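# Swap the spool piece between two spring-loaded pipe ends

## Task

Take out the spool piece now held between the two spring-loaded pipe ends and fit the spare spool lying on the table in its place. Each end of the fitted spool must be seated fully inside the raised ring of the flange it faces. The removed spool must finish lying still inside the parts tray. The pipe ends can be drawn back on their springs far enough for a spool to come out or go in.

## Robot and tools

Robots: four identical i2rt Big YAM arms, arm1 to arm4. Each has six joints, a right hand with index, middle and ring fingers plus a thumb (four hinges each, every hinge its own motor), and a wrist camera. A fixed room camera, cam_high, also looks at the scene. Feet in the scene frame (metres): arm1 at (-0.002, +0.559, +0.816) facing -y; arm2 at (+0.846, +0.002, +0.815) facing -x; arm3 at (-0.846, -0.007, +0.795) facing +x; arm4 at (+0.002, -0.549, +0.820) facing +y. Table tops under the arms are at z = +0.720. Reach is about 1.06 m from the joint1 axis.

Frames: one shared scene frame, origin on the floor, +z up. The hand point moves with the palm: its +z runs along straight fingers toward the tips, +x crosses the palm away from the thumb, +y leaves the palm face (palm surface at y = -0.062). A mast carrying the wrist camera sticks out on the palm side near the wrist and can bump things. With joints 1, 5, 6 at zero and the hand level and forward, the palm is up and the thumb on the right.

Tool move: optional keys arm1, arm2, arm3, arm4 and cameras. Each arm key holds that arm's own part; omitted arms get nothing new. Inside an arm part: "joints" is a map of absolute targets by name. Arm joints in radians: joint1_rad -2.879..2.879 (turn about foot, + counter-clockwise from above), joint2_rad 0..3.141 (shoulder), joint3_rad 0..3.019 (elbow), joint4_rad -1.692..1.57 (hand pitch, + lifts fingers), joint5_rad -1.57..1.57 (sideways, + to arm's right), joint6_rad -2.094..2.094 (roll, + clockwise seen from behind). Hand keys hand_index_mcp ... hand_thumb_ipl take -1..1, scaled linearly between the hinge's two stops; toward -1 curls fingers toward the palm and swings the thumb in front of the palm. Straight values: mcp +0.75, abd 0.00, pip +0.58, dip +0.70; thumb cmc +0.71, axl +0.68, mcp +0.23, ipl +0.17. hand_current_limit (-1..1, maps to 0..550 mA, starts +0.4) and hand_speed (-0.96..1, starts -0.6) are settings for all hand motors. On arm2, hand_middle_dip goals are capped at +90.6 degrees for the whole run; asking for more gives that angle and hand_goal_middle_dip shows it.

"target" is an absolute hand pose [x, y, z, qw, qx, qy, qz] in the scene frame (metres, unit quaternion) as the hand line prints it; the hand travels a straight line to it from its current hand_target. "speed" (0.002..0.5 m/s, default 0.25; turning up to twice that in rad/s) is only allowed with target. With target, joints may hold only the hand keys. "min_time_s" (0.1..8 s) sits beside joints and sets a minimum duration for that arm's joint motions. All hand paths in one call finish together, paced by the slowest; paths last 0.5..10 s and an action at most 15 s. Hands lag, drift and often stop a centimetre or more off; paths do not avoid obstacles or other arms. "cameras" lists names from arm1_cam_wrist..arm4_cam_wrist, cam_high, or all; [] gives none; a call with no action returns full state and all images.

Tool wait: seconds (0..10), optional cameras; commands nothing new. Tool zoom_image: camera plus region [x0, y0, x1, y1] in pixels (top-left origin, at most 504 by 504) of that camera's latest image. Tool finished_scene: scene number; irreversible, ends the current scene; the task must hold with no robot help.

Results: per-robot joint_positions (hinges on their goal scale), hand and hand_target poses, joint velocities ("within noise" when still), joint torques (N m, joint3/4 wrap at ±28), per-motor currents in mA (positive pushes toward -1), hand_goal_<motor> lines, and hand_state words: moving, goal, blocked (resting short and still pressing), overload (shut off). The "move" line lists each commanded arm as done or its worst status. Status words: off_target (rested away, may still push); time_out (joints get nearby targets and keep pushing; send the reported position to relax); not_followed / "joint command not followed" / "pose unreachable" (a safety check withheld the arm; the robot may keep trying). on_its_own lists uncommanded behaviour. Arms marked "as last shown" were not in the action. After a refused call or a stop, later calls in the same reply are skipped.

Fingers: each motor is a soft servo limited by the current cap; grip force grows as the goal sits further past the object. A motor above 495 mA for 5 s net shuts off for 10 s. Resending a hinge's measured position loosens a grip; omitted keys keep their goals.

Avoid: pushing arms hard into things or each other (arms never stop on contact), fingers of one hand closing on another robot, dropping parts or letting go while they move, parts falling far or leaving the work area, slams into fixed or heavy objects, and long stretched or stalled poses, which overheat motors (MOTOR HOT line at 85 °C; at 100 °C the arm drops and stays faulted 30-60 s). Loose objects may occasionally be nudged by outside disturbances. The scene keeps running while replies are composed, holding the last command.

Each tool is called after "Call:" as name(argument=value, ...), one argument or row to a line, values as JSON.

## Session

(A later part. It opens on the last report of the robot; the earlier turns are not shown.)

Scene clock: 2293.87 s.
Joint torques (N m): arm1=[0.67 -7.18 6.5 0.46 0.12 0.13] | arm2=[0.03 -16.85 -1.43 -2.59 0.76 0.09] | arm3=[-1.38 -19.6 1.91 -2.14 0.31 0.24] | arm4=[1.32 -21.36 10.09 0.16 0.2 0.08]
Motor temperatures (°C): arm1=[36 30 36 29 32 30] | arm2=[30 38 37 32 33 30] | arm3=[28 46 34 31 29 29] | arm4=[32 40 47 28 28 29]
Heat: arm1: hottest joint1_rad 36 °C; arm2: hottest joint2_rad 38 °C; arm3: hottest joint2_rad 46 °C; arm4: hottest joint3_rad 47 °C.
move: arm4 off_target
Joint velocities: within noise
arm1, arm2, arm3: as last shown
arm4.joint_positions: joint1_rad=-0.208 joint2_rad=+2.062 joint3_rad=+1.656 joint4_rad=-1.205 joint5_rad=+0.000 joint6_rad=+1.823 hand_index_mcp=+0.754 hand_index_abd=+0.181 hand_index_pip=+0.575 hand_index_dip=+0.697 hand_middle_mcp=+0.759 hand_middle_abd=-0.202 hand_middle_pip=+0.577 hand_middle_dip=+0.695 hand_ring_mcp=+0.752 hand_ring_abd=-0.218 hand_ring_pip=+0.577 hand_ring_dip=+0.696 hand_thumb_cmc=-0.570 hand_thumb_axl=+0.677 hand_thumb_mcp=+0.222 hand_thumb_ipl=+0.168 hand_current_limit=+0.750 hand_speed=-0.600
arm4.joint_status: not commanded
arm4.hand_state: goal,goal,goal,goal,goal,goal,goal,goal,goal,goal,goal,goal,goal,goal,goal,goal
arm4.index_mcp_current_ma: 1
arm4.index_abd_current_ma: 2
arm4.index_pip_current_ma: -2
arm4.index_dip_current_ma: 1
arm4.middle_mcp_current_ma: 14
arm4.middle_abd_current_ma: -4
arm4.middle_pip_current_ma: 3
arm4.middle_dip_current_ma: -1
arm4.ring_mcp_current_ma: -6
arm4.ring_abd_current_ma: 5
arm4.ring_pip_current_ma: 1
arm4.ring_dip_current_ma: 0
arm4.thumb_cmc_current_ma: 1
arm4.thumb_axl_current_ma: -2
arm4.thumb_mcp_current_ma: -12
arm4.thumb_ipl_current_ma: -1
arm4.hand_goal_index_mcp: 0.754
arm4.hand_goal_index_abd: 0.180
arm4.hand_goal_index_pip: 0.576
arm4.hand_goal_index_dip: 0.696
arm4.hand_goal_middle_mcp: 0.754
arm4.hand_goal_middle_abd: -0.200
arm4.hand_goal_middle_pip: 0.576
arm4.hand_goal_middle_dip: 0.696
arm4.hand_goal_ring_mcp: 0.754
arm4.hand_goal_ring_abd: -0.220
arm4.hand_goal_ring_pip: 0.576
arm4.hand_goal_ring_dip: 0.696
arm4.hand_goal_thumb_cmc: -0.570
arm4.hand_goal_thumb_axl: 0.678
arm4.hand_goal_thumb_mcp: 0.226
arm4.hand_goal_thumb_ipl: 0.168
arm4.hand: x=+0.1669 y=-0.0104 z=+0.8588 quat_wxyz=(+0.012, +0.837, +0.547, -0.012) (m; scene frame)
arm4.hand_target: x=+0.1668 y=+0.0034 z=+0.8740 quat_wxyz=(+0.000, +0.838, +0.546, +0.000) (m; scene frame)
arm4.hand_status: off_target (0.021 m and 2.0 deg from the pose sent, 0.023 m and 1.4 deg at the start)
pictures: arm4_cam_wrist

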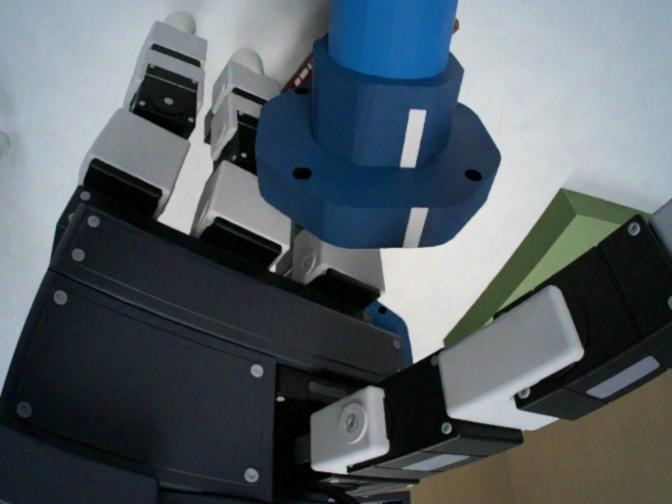

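Call:
move(
  arm4={"target":[0.177,-0.069,0.866,0,0.7934,0.6088,0],"speed":0.08},
  cameras=["arm4_cam_wrist","cam_high"],
)

Call:
zoom_image(
  camera="cam_high",
  region=[360, 200, 520, 360],
)

Scene clock: 2321.00 s.
Joint torques (N m): arm1=[0.5 -7.36 6.48 0.39 0.11 0.14] | arm2=[0.32 -16.62 -1.4 -2.66 0.75 0.11] | arm3=[-1.32 -19.72 1.92 -2.15 0.31 0.25] | arm4=[-0.44 -21.6 3.55 -1.51 0.4 0.1]
Motor temperatures (°C): arm1=[36 30 36 29 32 30] | arm2=[30 38 37 32 33 30] | arm3=[28 46 34 31 29 29] | arm4=[32 42 50 28 28 29]
Heat: arm1: hottest joint1_rad 36 °C; arm2: hottest joint2_rad 38 °C; arm3: hottest joint2_rad 46 °C; arm4: hottest joint3_rad 50 °C.
move: arm4 off_target
Joint velocities: within noise
arm1.joint_positions: joint1_rad=+0.139 joint2_rad=+1.231 joint3_rad=+0.610 joint4_rad=-0.990 joint5_rad=-0.003 joint6_rad=+1.590 hand_index_mcp=+0.753 hand_index_abd=+0.042 hand_index_pip=+0.575 hand_index_dip=+0.695 hand_middle_mcp=+0.751 hand_middle_abd=-0.058 hand_middle_pip=+0.575 hand_middle_dip=+0.696 hand_ring_mcp=+0.751 hand_ring_abd=-0.217 hand_ring_pip=+0.577 hand_ring_dip=+0.696 hand_thumb_cmc=-0.570 hand_thumb_axl=+0.677 hand_thumb_mcp=+0.223 hand_thumb_ipl=+0.168 hand_current_limit=+0.750 hand_speed=-0.600
arm1.joint_status: not commanded
arm1.hand_state: goal,blocked,goal,goal,goal,blocked,goal,goal,goal,goal,goal,goal,goal,goal,goal,goal
arm1.index_mcp_current_ma: 0
arm1.index_abd_current_ma: 481
arm1.index_pip_current_ma: 0
arm1.index_dip_current_ma: 0
arm1.middle_mcp_current_ma: -1
arm1.middle_abd_current_ma: -481
arm1.middle_pip_current_ma: 0
arm1.middle_dip_current_ma: 0
arm1.ring_mcp_current_ma: -1
arm1.ring_abd_current_ma: 1
arm1.ring_pip_current_ma: 0
arm1.ring_dip_current_ma: 0
arm1.thumb_cmc_current_ma: 0
arm1.thumb_axl_current_ma: 0
arm1.thumb_mcp_current_ma: -1
arm1.thumb_ipl_current_ma: 0
arm1.hand_goal_index_mcp: 0.754
arm1.hand_goal_index_abd: -0.150
arm1.hand_goal_index_pip: 0.576
arm1.hand_goal_index_dip: 0.696
arm1.hand_goal_middle_mcp: 0.754
arm1.hand_goal_middle_abd: 0.150
arm1.hand_goal_middle_pip: 0.576
arm1.hand_goal_middle_dip: 0.696
arm1.hand_goal_ring_mcp: 0.754
arm1.hand_goal_ring_abd: -0.220
arm1.hand_goal_ring_pip: 0.576
arm1.hand_goal_ring_dip: 0.696
arm1.hand_goal_thumb_cmc: -0.570
arm1.hand_goal_thumb_axl: 0.678
arm1.hand_goal_thumb_mcp: 0.226
arm1.hand_goal_thumb_ipl: 0.168
arm1.hand: x=-0.0413 y=+0.3117 z=+0.8604 quat_wxyz=(-0.009, +0.764, -0.645, -0.009) (m; scene frame)
arm1.hand_target: x=-0.0401 y=+0.3101 z=+0.8620 quat_wxyz=(+0.000, +0.762, -0.647, +0.000) (m; scene frame)
arm1.hand_status: not commanded
arm2.joint_positions: joint1_rad=-0.016 joint2_rad=+1.603 joint3_rad=+0.751 joint4_rad=-0.620 joint5_rad=-0.003 joint6_rad=+1.324 hand_index_mcp=-0.438 hand_index_abd=-0.001 hand_index_pip=-0.038 hand_index_dip=-0.320 hand_middle_mcp=-0.509 hand_middle_abd=+0.013 hand_middle_pip=-0.258 hand_middle_dip=-0.305 hand_ring_mcp=-0.424 hand_ring_abd=+0.015 hand_ring_pip=-0.263 hand_ring_dip=-0.297 hand_thumb_cmc=-0.571 hand_thumb_axl=+0.683 hand_thumb_mcp=+0.240 hand_thumb_ipl=+0.166 hand_current_limit=+0.750 hand_speed=-0.600
arm2.joint_status: not commanded
arm2.hand_state: goal,goal,blocked,blocked,blocked,goal,blocked,blocked,blocked,goal,blocked,blocked,goal,goal,goal,goal
arm2.index_mcp_current_ma: 18
arm2.index_abd_current_ma: 0
arm2.index_pip_current_ma: -80
arm2.index_dip_current_ma: -34
arm2.middle_mcp_current_ma: 297
arm2.middle_abd_current_ma: 15
arm2.middle_pip_current_ma: 481
arm2.middle_dip_current_ma: 481
arm2.ring_mcp_current_ma: 481
arm2.ring_abd_current_ma: 18
arm2.ring_pip_current_ma: 481
arm2.ring_dip_current_ma: 481
arm2.thumb_cmc_current_ma: 0
arm2.thumb_axl_current_ma: 6
arm2.thumb_mcp_current_ma: 29
arm2.thumb_ipl_current_ma: -2
arm2.hand_goal_index_mcp: -0.450
arm2.hand_goal_index_abd: 0.000
arm2.hand_goal_index_pip: 0.000
arm2.hand_goal_index_dip: -0.300
arm2.hand_goal_middle_mcp: -0.600
arm2.hand_goal_middle_abd: 0.000
arm2.hand_goal_middle_pip: -0.500
arm2.hand_goal_middle_dip: -0.500
arm2.hand_goal_ring_mcp: -0.600
arm2.hand_goal_ring_abd: 0.000
arm2.hand_goal_ring_pip: -0.500
arm2.hand_goal_ring_dip: -0.500
arm2.hand_goal_thumb_cmc: -0.570
arm2.hand_goal_thumb_axl: 0.678
arm2.hand_goal_thumb_mcp: 0.226
arm2.hand_goal_thumb_ipl: 0.168
arm2.hand: x=+0.4734 y=+0.1072 z=+0.7898 quat_wxyz=(-0.053, -0.100, +0.994, +0.002) (m; scene frame)
arm2.hand_target: x=+0.5339 y=+0.1135 z=+0.7894 quat_wxyz=(+0.000, -0.081, +0.997, +0.000) (m; scene frame)
arm2.hand_status: not commanded
arm3.joint_positions: joint1_rad=-0.074 joint2_rad=+1.803 joint3_rad=+1.086 joint4_rad=-0.790 joint5_rad=-0.004 joint6_rad=+1.238 hand_index_mcp=-0.400 hand_index_abd=-0.001 hand_index_pip=+0.007 hand_index_dip=-0.297 hand_middle_mcp=-0.518 hand_middle_abd=+0.009 hand_middle_pip=-0.215 hand_middle_dip=-0.383 hand_ring_mcp=-0.468 hand_ring_abd=+0.005 hand_ring_pip=-0.219 hand_ring_dip=-0.329 hand_thumb_cmc=-0.570 hand_thumb_axl=+0.677 hand_thumb_mcp=+0.223 hand_thumb_ipl=+0.168 hand_current_limit=+0.750 hand_speed=-0.600
arm3.joint_status: not commanded
arm3.hand_state: blocked,goal,goal,goal,blocked,goal,blocked,blocked,blocked,goal,blocked,blocked,goal,goal,goal,goal
arm3.index_mcp_current_ma: 84
arm3.index_abd_current_ma: -2
arm3.index_pip_current_ma: 24
arm3.index_dip_current_ma: 9
arm3.middle_mcp_current_ma: 383
arm3.middle_abd_current_ma: 29
arm3.middle_pip_current_ma: 481
arm3.middle_dip_current_ma: 481
arm3.ring_mcp_current_ma: 481
arm3.ring_abd_current_ma: 15
arm3.ring_pip_current_ma: 481
arm3.ring_dip_current_ma: 481
arm3.thumb_cmc_current_ma: 0
arm3.thumb_axl_current_ma: -2
arm3.thumb_mcp_current_ma: -14
arm3.thumb_ipl_current_ma: -1
arm3.hand_goal_index_mcp: -0.420
arm3.hand_goal_index_abd: 0.000
arm3.hand_goal_index_pip: 0.000
arm3.hand_goal_index_dip: -0.300
arm3.hand_goal_middle_mcp: -0.600
arm3.hand_goal_middle_abd: 0.000
arm3.hand_goal_middle_pip: -0.500
arm3.hand_goal_middle_dip: -0.500
arm3.hand_goal_ring_mcp: -0.600
arm3.hand_goal_ring_abd: 0.000
arm3.hand_goal_ring_pip: -0.500
arm3.hand_goal_ring_dip: -0.500
arm3.hand_goal_thumb_cmc: -0.570
arm3.hand_goal_thumb_axl: 0.678
arm3.hand_goal_thumb_mcp: 0.226
arm3.hand_goal_thumb_ipl: 0.168
arm3.hand: x=-0.3758 y=-0.1550 z=+0.7874 quat_wxyz=(+0.009, +0.994, +0.103, +0.037) (m; scene frame)
arm3.hand_target: x=-0.4206 y=-0.1577 z=+0.7898 quat_wxyz=(+0.000, +0.997, +0.081, +0.000) (m; scene frame)
arm3.hand_status: not commanded
arm4.joint_positions: joint1_rad=-0.214 joint2_rad=+1.910 joint3_rad=+1.426 joint4_rad=-1.021 joint5_rad=-0.005 joint6_rad=+1.635 hand_index_mcp=+0.754 hand_index_abd=+0.182 hand_index_pip=+0.575 hand_index_dip=+0.697 hand_middle_mcp=+0.772 hand_middle_abd=-0.196 hand_middle_pip=+0.578 hand_middle_dip=+0.696 hand_ring_mcp=+0.759 hand_ring_abd=-0.218 hand_ring_pip=+0.577 hand_ring_dip=+0.696 hand_thumb_cmc=-0.569 hand_thumb_axl=+0.677 hand_thumb_mcp=+0.222 hand_thumb_ipl=+0.168 hand_current_limit=+0.750 hand_speed=-0.600
arm4.joint_status: not commanded
arm4.hand_state: goal,goal,goal,goal,goal,goal,goal,goal,goal,goal,goal,goal,goal,goal,goal,goal
arm4.index_mcp_current_ma: 1
arm4.index_abd_current_ma: 4
arm4.index_pip_current_ma: -1
arm4.index_dip_current_ma: 1
arm4.middle_mcp_current_ma: 61
arm4.middle_abd_current_ma: 9
arm4.middle_pip_current_ma: 4
arm4.middle_dip_current_ma: 0
arm4.ring_mcp_current_ma: 13
arm4.ring_abd_current_ma: 5
arm4.ring_pip_current_ma: 1
arm4.ring_dip_current_ma: 0
arm4.thumb_cmc_current_ma: 2
arm4.thumb_axl_current_ma: -2
arm4.thumb_mcp_current_ma: -13
arm4.thumb_ipl_current_ma: -1
arm4.hand_goal_index_mcp: 0.754
arm4.hand_goal_index_abd: 0.180
arm4.hand_goal_index_pip: 0.576
arm4.hand_goal_index_dip: 0.696
arm4.hand_goal_middle_mcp: 0.754
arm4.hand_goal_middle_abd: -0.200
arm4.hand_goal_middle_pip: 0.576
arm4.hand_goal_middle_dip: 0.696
arm4.hand_goal_ring_mcp: 0.754
arm4.hand_goal_ring_abd: -0.220
arm4.hand_goal_ring_pip: 0.576
arm4.hand_goal_ring_dip: 0.696
arm4.hand_goal_thumb_cmc: -0.570
arm4.hand_goal_thumb_axl: 0.678
arm4.hand_goal_thumb_mcp: 0.226
arm4.hand_goal_thumb_ipl: 0.168
arm4.hand: x=+0.1725 y=-0.0321 z=+0.8606 quat_wxyz=(-0.026, +0.783, +0.621, +0.024) (m; scene frame)
arm4.hand_target: x=+0.1768 y=-0.0670 z=+0.8654 quat_wxyz=(+0.000, +0.793, +0.609, +0.000) (m; scene frame)
arm4.hand_status: off_target (0.038 m and 4.5 deg from the pose sent, 0.060 m and 8.9 deg at the start)
pictures: arm4_cam_wrist, cam_high

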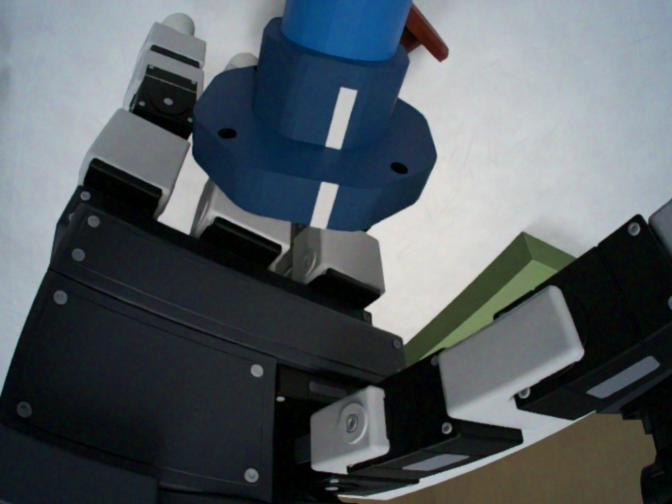

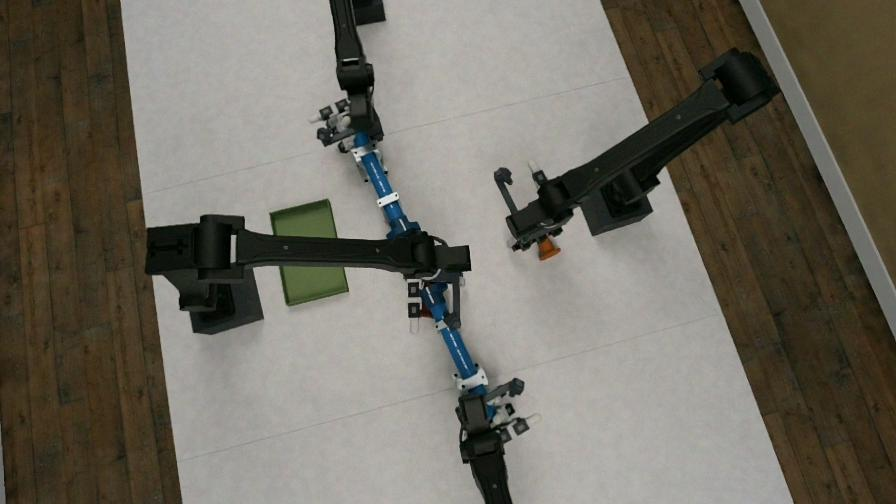

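Scaled by 3.150 from the camera's 896x504 image, which has a finer 1280x720 frame.

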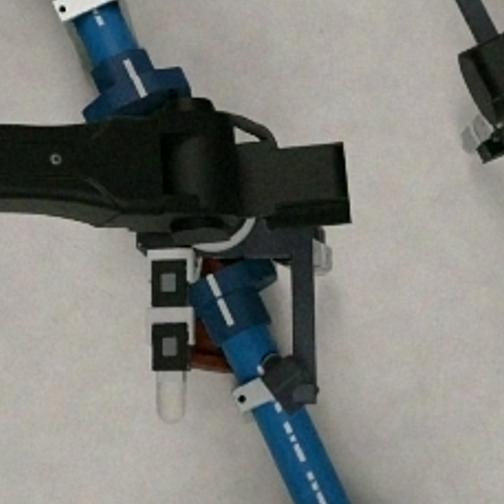

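Call:
move(
  arm4={"target":[0.150,-0.014,0.866,0,0.7934,0.6088,0],"speed":0.1},
  cameras=["arm4_cam_wrist"],
)

Scene clock: 2331.43 s.
Joint torques (N m): arm1=[0.79 -7.36 6.5 0.4 0.1 0.14] | arm2=[0.15 -16.85 -1.39 -2.58 0.75 0.11] | arm3=[-1.38 -19.66 1.91 -2.13 0.31 0.24] | arm4=[1.55 -16.67 10.07 0.38 0.18 0.1]
Motor temperatures (°C): arm1=[36 30 36 29 32 30] | arm2=[30 38 37 32 33 30] | arm3=[28 46 34 31 29 29] | arm4=[32 44 48 28 28 29]
Heat: arm1: hottest joint1_rad 36 °C; arm2: hottest joint2_rad 38 °C; arm3: hottest joint2_rad 46 °C; arm4: hottest joint3_rad 48 °C.
move: arm4 off_target
Joint velocities: within noise
arm1, arm2, arm3: as last shown
arm4.joint_positions: joint1_rad=-0.175 joint2_rad=+1.953 joint3_rad=+1.515 joint4_rad=-1.139 joint5_rad=+0.000 joint6_rad=+1.700 hand_index_mcp=+0.754 hand_index_abd=+0.182 hand_index_pip=+0.575 hand_index_dip=+0.697 hand_middle_mcp=+0.753 hand_middle_abd=-0.202 hand_middle_pip=+0.577 hand_middle_dip=+0.696 hand_ring_mcp=+0.755 hand_ring_abd=-0.218 hand_ring_pip=+0.577 hand_ring_dip=+0.696 hand_thumb_cmc=-0.569 hand_thumb_axl=+0.677 hand_thumb_mcp=+0.222 hand_thumb_ipl=+0.168 hand_current_limit=+0.750 hand_speed=-0.600
arm4.joint_status: not commanded
arm4.hand_state: goal,goal,goal,goal,goal,goal,goal,goal,goal,goal,goal,goal,goal,goal,goal,goal
arm4.index_mcp_current_ma: 0
arm4.index_abd_current_ma: 4
arm4.index_pip_current_ma: -1
arm4.index_dip_current_ma: 1
arm4.middle_mcp_current_ma: -2
arm4.middle_abd_current_ma: -4
arm4.middle_pip_current_ma: 2
arm4.middle_dip_current_ma: 0
arm4.ring_mcp_current_ma: 2
arm4.ring_abd_current_ma: 4
arm4.ring_pip_current_ma: 1
arm4.ring_dip_current_ma: 0
arm4.thumb_cmc_current_ma: 2
arm4.thumb_axl_current_ma: -2
arm4.thumb_mcp_current_ma: -13
arm4.thumb_ipl_current_ma: -1
arm4.hand_goal_index_mcp: 0.754
arm4.hand_goal_index_abd: 0.180
arm4.hand_goal_index_pip: 0.576
arm4.hand_goal_index_dip: 0.696
arm4.hand_goal_middle_mcp: 0.754
arm4.hand_goal_middle_abd: -0.200
arm4.hand_goal_middle_pip: 0.576
arm4.hand_goal_middle_dip: 0.696
arm4.hand_goal_ring_mcp: 0.754
arm4.hand_goal_ring_abd: -0.220
arm4.hand_goal_ring_pip: 0.576
arm4.hand_goal_ring_dip: 0.696
arm4.hand_goal_thumb_cmc: -0.570
arm4.hand_goal_thumb_axl: 0.678
arm4.hand_goal_thumb_mcp: 0.226
arm4.hand_goal_thumb_ipl: 0.168
arm4.hand: x=+0.1513 y=-0.0266 z=+0.8702 quat_wxyz=(-0.001, +0.792, +0.611, +0.000) (m; scene frame)
arm4.hand_target: x=+0.1499 y=-0.0145 z=+0.8660 quat_wxyz=(+0.000, +0.793, +0.609, +0.000) (m; scene frame)
arm4.hand_status: off_target (0.013 m and 0.3 deg from the pose sent, 0.029 m and 4.4 deg at the start)
pictures: arm4_cam_wrist

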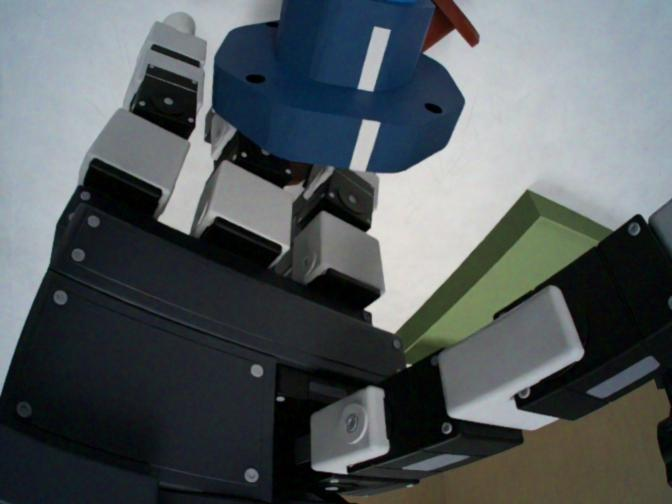

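Call:
move(
  arm4={"target":[0.168,-0.105,0.868,0,0.7373,0.6756,0],"speed":0.08},
  cameras=["arm4_cam_wrist","cam_high"],
)

Call:
zoom_image(
  camera="cam_high",
  region=[360, 200, 520, 360],
)

Scene clock: 2344.37 s.
Joint torques (N m): arm1=[0.79 -7.06 6.45 0.44 0.11 0.13] | arm2=[0.09 -16.85 -1.48 -2.55 0.76 0.11] | arm3=[-1.44 -19.66 1.91 -2.15 0.32 0.25] | arm4=[0.38 -17.14 5.94 1.2 0.21 -0.15]
Motor temperatures (°C): arm1=[36 30 36 29 32 30] | arm2=[30 38 37 32 33 30] | arm3=[28 46 34 31 29 29] | arm4=[32 43 49 28 28 29]
Heat: arm1: hottest joint1_rad 36 °C; arm2: hottest joint2_rad 38 °C; arm3: hottest joint2_rad 46 °C; arm4: hottest joint3_rad 49 °C.
move: arm4 done
Joint velocities: within noise
arm1, arm2, arm3: as last shown
arm4.joint_positions: joint1_rad=-0.212 joint2_rad=+1.765 joint3_rad=+1.212 joint4_rad=-1.044 joint5_rad=+0.000 joint6_rad=+1.498 hand_index_mcp=+0.755 hand_index_abd=+0.184 hand_index_pip=+0.576 hand_index_dip=+0.697 hand_middle_mcp=+0.754 hand_middle_abd=-0.202 hand_middle_pip=+0.577 hand_middle_dip=+0.696 hand_ring_mcp=+0.755 hand_ring_abd=-0.218 hand_ring_pip=+0.577 hand_ring_dip=+0.696 hand_thumb_cmc=-0.569 hand_thumb_axl=+0.677 hand_thumb_mcp=+0.222 hand_thumb_ipl=+0.168 hand_current_limit=+0.750 hand_speed=-0.600
arm4.joint_status: not commanded
arm4.hand_state: goal,goal,goal,goal,goal,goal,goal,goal,goal,goal,goal,goal,goal,goal,goal,goal
arm4.index_mcp_current_ma: 2
arm4.index_abd_current_ma: 8
arm4.index_pip_current_ma: -1
arm4.index_dip_current_ma: 1
arm4.middle_mcp_current_ma: 0
arm4.middle_abd_current_ma: -4
arm4.middle_pip_current_ma: 2
arm4.middle_dip_current_ma: 0
arm4.ring_mcp_current_ma: 2
arm4.ring_abd_current_ma: 4
arm4.ring_pip_current_ma: 1
arm4.ring_dip_current_ma: 0
arm4.thumb_cmc_current_ma: 2
arm4.thumb_axl_current_ma: -2
arm4.thumb_mcp_current_ma: -13
arm4.thumb_ipl_current_ma: -1
arm4.hand_goal_index_mcp: 0.754
arm4.hand_goal_index_abd: 0.180
arm4.hand_goal_index_pip: 0.576
arm4.hand_goal_index_dip: 0.696
arm4.hand_goal_middle_mcp: 0.754
arm4.hand_goal_middle_abd: -0.200
arm4.hand_goal_middle_pip: 0.576
arm4.hand_goal_middle_dip: 0.696
arm4.hand_goal_ring_mcp: 0.754
arm4.hand_goal_ring_abd: -0.220
arm4.hand_goal_ring_pip: 0.576
arm4.hand_goal_ring_dip: 0.696
arm4.hand_goal_thumb_cmc: -0.570
arm4.hand_goal_thumb_axl: 0.678
arm4.hand_goal_thumb_mcp: 0.226
arm4.hand_goal_thumb_ipl: 0.168
arm4.hand: x=+0.1633 y=-0.1059 z=+0.8635 quat_wxyz=(+0.006, +0.739, +0.674, -0.009) (m; scene frame)
arm4.hand_target: x=+0.1680 y=-0.1050 z=+0.8680 quat_wxyz=(+0.000, +0.737, +0.676, +0.000) (m; scene frame)
arm4.hand_status: done (0.007 m and 1.2 deg from the pose sent, 0.080 m and 9.7 deg at the start)
pictures: arm4_cam_wrist, cam_high

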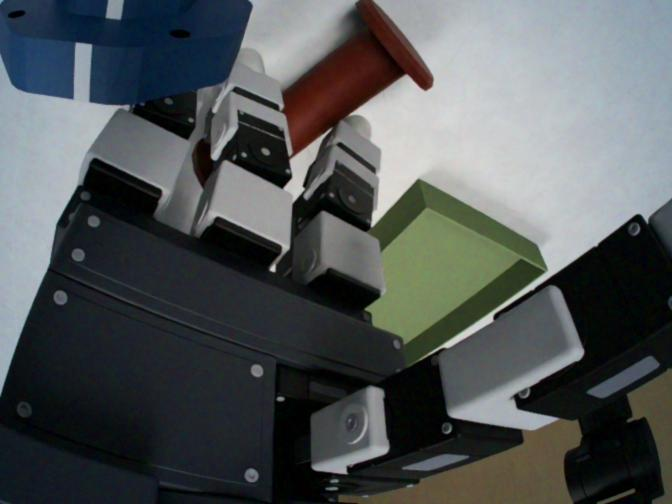

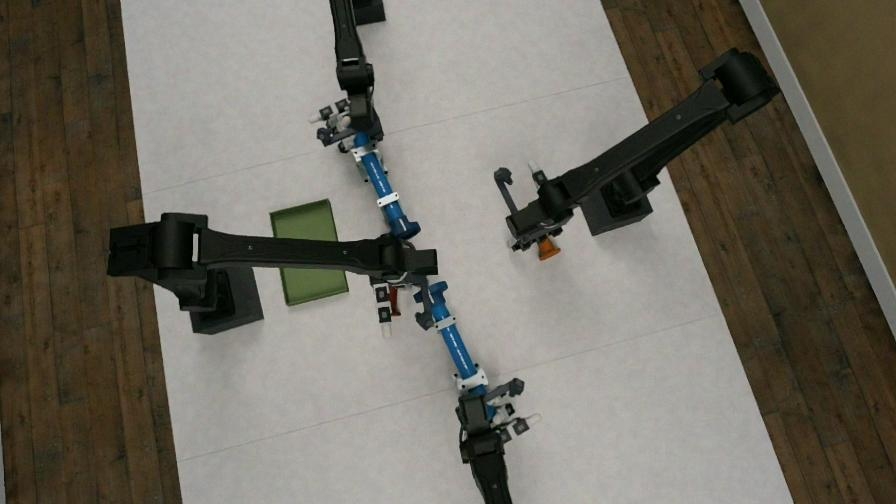

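Scaled by 3.150 from the camera's 896x504 image, which has a finer 1280x720 frame.

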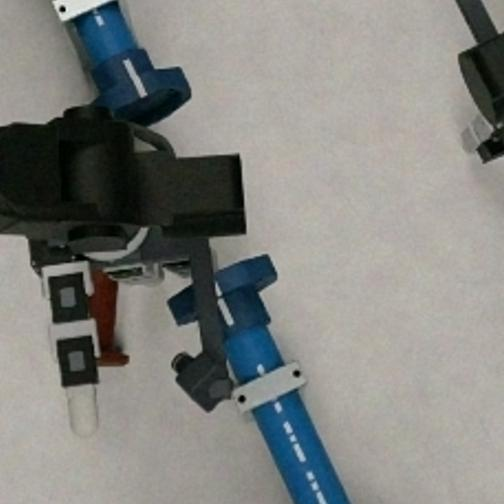

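Call:
move(
  arm4={"target":[0.175,-0.150,0.868,0,0.7373,0.6756,0],"speed":0.08},
  cameras=[],
)

Call:
move(
  arm4={"target":[0.170,-0.155,1.02,0,0.7373,0.6756,0],"speed":0.25},
  cameras=["arm4_cam_wrist"],
)

Call:
move(
  arm4={"target":[0.02,-0.30,1.08,0,0.7373,0.6756,0],"speed":0.4},
  cameras=["cam_high"],
)

Call:
zoom_image(
  camera="cam_high",
  region=[300, 180, 460, 340],
)

Scene clock: 2353.23 s.
Joint torques (N m): arm1=[0.91 -7.12 6.48 0.4 0.09 0.14] | arm2=[-0.09 -17.08 -1.39 -2.63 0.77 0.11] | arm3=[-1.38 -19.66 1.91 -2.15 0.31 0.25] | arm4=[0.38 -15.21 5.89 1.06 0.22 -0.11]
Motor temperatures (°C): arm1=[36 30 36 29 32 30] | arm2=[30 38 37 32 33 30] | arm3=[28 46 34 31 29 29] | arm4=[32 44 48 28 28 29]
Heat: arm1: hottest joint1_rad 36 °C; arm2: hottest joint2_rad 38 °C; arm3: hottest joint2_rad 46 °C; arm4: hottest joint3_rad 48 °C.
move: arm4 done
Joint velocities: within noise
arm1, arm2, arm3: as last shown
arm4.joint_positions: joint1_rad=-0.246 joint2_rad=+1.668 joint3_rad=+1.079 joint4_rad=-1.007 joint5_rad=+0.000 joint6_rad=+1.463 hand_index_mcp=+0.755 hand_index_abd=+0.182 hand_index_pip=+0.576 hand_index_dip=+0.697 hand_middle_mcp=+0.754 hand_middle_abd=-0.202 hand_middle_pip=+0.577 hand_middle_dip=+0.696 hand_ring_mcp=+0.755 hand_ring_abd=-0.218 hand_ring_pip=+0.577 hand_ring_dip=+0.696 hand_thumb_cmc=-0.569 hand_thumb_axl=+0.677 hand_thumb_mcp=+0.222 hand_thumb_ipl=+0.168 hand_current_limit=+0.750 hand_speed=-0.600
arm4.joint_status: not commanded
arm4.hand_state: goal,goal,goal,goal,goal,goal,goal,goal,goal,goal,goal,goal,goal,goal,goal,goal
arm4.index_mcp_current_ma: 2
arm4.index_abd_current_ma: 4
arm4.index_pip_current_ma: -1
arm4.index_dip_current_ma: 1
arm4.middle_mcp_current_ma: 1
arm4.middle_abd_current_ma: -4
arm4.middle_pip_current_ma: 2
arm4.middle_dip_current_ma: 0
arm4.ring_mcp_current_ma: 2
arm4.ring_abd_current_ma: 4
arm4.ring_pip_current_ma: 1
arm4.ring_dip_current_ma: 0
arm4.thumb_cmc_current_ma: 2
arm4.thumb_axl_current_ma: -2
arm4.thumb_mcp_current_ma: -13
arm4.thumb_ipl_current_ma: -1
arm4.hand_goal_index_mcp: 0.754
arm4.hand_goal_index_abd: 0.180
arm4.hand_goal_index_pip: 0.576
arm4.hand_goal_index_dip: 0.696
arm4.hand_goal_middle_mcp: 0.754
arm4.hand_goal_middle_abd: -0.200
arm4.hand_goal_middle_pip: 0.576
arm4.hand_goal_middle_dip: 0.696
arm4.hand_goal_ring_mcp: 0.754
arm4.hand_goal_ring_abd: -0.220
arm4.hand_goal_ring_pip: 0.576
arm4.hand_goal_ring_dip: 0.696
arm4.hand_goal_thumb_cmc: -0.570
arm4.hand_goal_thumb_axl: 0.678
arm4.hand_goal_thumb_mcp: 0.226
arm4.hand_goal_thumb_ipl: 0.168
arm4.hand: x=+0.1710 y=-0.1505 z=+0.8634 quat_wxyz=(+0.005, +0.738, +0.675, -0.008) (m; scene frame)
arm4.hand_target: x=+0.1749 y=-0.1501 z=+0.8679 quat_wxyz=(+0.000, +0.737, +0.676, +0.000) (m; scene frame)
arm4.hand_status: done (0.006 m and 1.2 deg from the pose sent, 0.046 m and 1.2 deg at the start)
pictures: none
No camera images: "cameras" was empty.

Scene clock: 2354.70 s.
Joint torques (N m): arm1=[1.03 -7.18 6.42 0.43 0.11 0.14] | arm2=[-0.09 -16.79 -1.46 -2.63 0.76 0.12] | arm3=[-1.38 -19.66 1.91 -2.15 0.31 0.25] | arm4=[1.08 -12.1 10.62 0.31 0.21 0]
Motor temperatures (°C): arm1=[36 30 36 29 32 30] | arm2=[30 38 37 32 33 30] | arm3=[28 46 34 31 29 29] | arm4=[32 43 48 28 28 29]
Heat: arm1: hottest joint1_rad 36 °C; arm2: hottest joint2_rad 38 °C; arm3: hottest joint2_rad 46 °C; arm4: hottest joint3_rad 48 °C.
move: arm4 off_target
Joint velocities: within noise
arm1, arm2, arm3: as last shown
arm4.joint_positions: joint1_rad=-0.246 joint2_rad=+1.483 joint3_rad=+1.268 joint4_rad=-1.388 joint5_rad=+0.000 joint6_rad=+1.462 hand_index_mcp=+0.755 hand_index_abd=+0.182 hand_index_pip=+0.576 hand_index_dip=+0.697 hand_middle_mcp=+0.754 hand_middle_abd=-0.202 hand_middle_pip=+0.577 hand_middle_dip=+0.696 hand_ring_mcp=+0.755 hand_ring_abd=-0.218 hand_ring_pip=+0.577 hand_ring_dip=+0.696 hand_thumb_cmc=-0.569 hand_thumb_axl=+0.677 hand_thumb_mcp=+0.222 hand_thumb_ipl=+0.168 hand_current_limit=+0.750 hand_speed=-0.600
arm4.joint_status: not commanded
arm4.hand_state: goal,goal,goal,goal,goal,goal,goal,goal,goal,goal,goal,goal,goal,goal,goal,goal
arm4.index_mcp_current_ma: 2
arm4.index_abd_current_ma: 3
arm4.index_pip_current_ma: -1
arm4.index_dip_current_ma: 1
arm4.middle_mcp_current_ma: 1
arm4.middle_abd_current_ma: -4
arm4.middle_pip_current_ma: 2
arm4.middle_dip_current_ma: 0
arm4.ring_mcp_current_ma: 2
arm4.ring_abd_current_ma: 4
arm4.ring_pip_current_ma: 1
arm4.ring_dip_current_ma: 0
arm4.thumb_cmc_current_ma: 2
arm4.thumb_axl_current_ma: -2
arm4.thumb_mcp_current_ma: -13
arm4.thumb_ipl_current_ma: -1
arm4.hand_goal_index_mcp: 0.754
arm4.hand_goal_index_abd: 0.180
arm4.hand_goal_index_pip: 0.576
arm4.hand_goal_index_dip: 0.696
arm4.hand_goal_middle_mcp: 0.754
arm4.hand_goal_middle_abd: -0.200
arm4.hand_goal_middle_pip: 0.576
arm4.hand_goal_middle_dip: 0.696
arm4.hand_goal_ring_mcp: 0.754
arm4.hand_goal_ring_abd: -0.220
arm4.hand_goal_ring_pip: 0.576
arm4.hand_goal_ring_dip: 0.696
arm4.hand_goal_thumb_cmc: -0.570
arm4.hand_goal_thumb_axl: 0.678
arm4.hand_goal_thumb_mcp: 0.226
arm4.hand_goal_thumb_ipl: 0.168
arm4.hand: x=+0.1678 y=-0.1670 z=+1.0071 quat_wxyz=(+0.007, +0.738, +0.675, -0.011) (m; scene frame)
arm4.hand_target: x=+0.1698 y=-0.1555 z=+1.0199 quat_wxyz=(+0.000, +0.737, +0.676, +0.000) (m; scene frame)
arm4.hand_status: off_target (0.018 m and 1.5 deg from the pose sent, 0.157 m and 1.1 deg at the start)
pictures: arm4_cam_wrist

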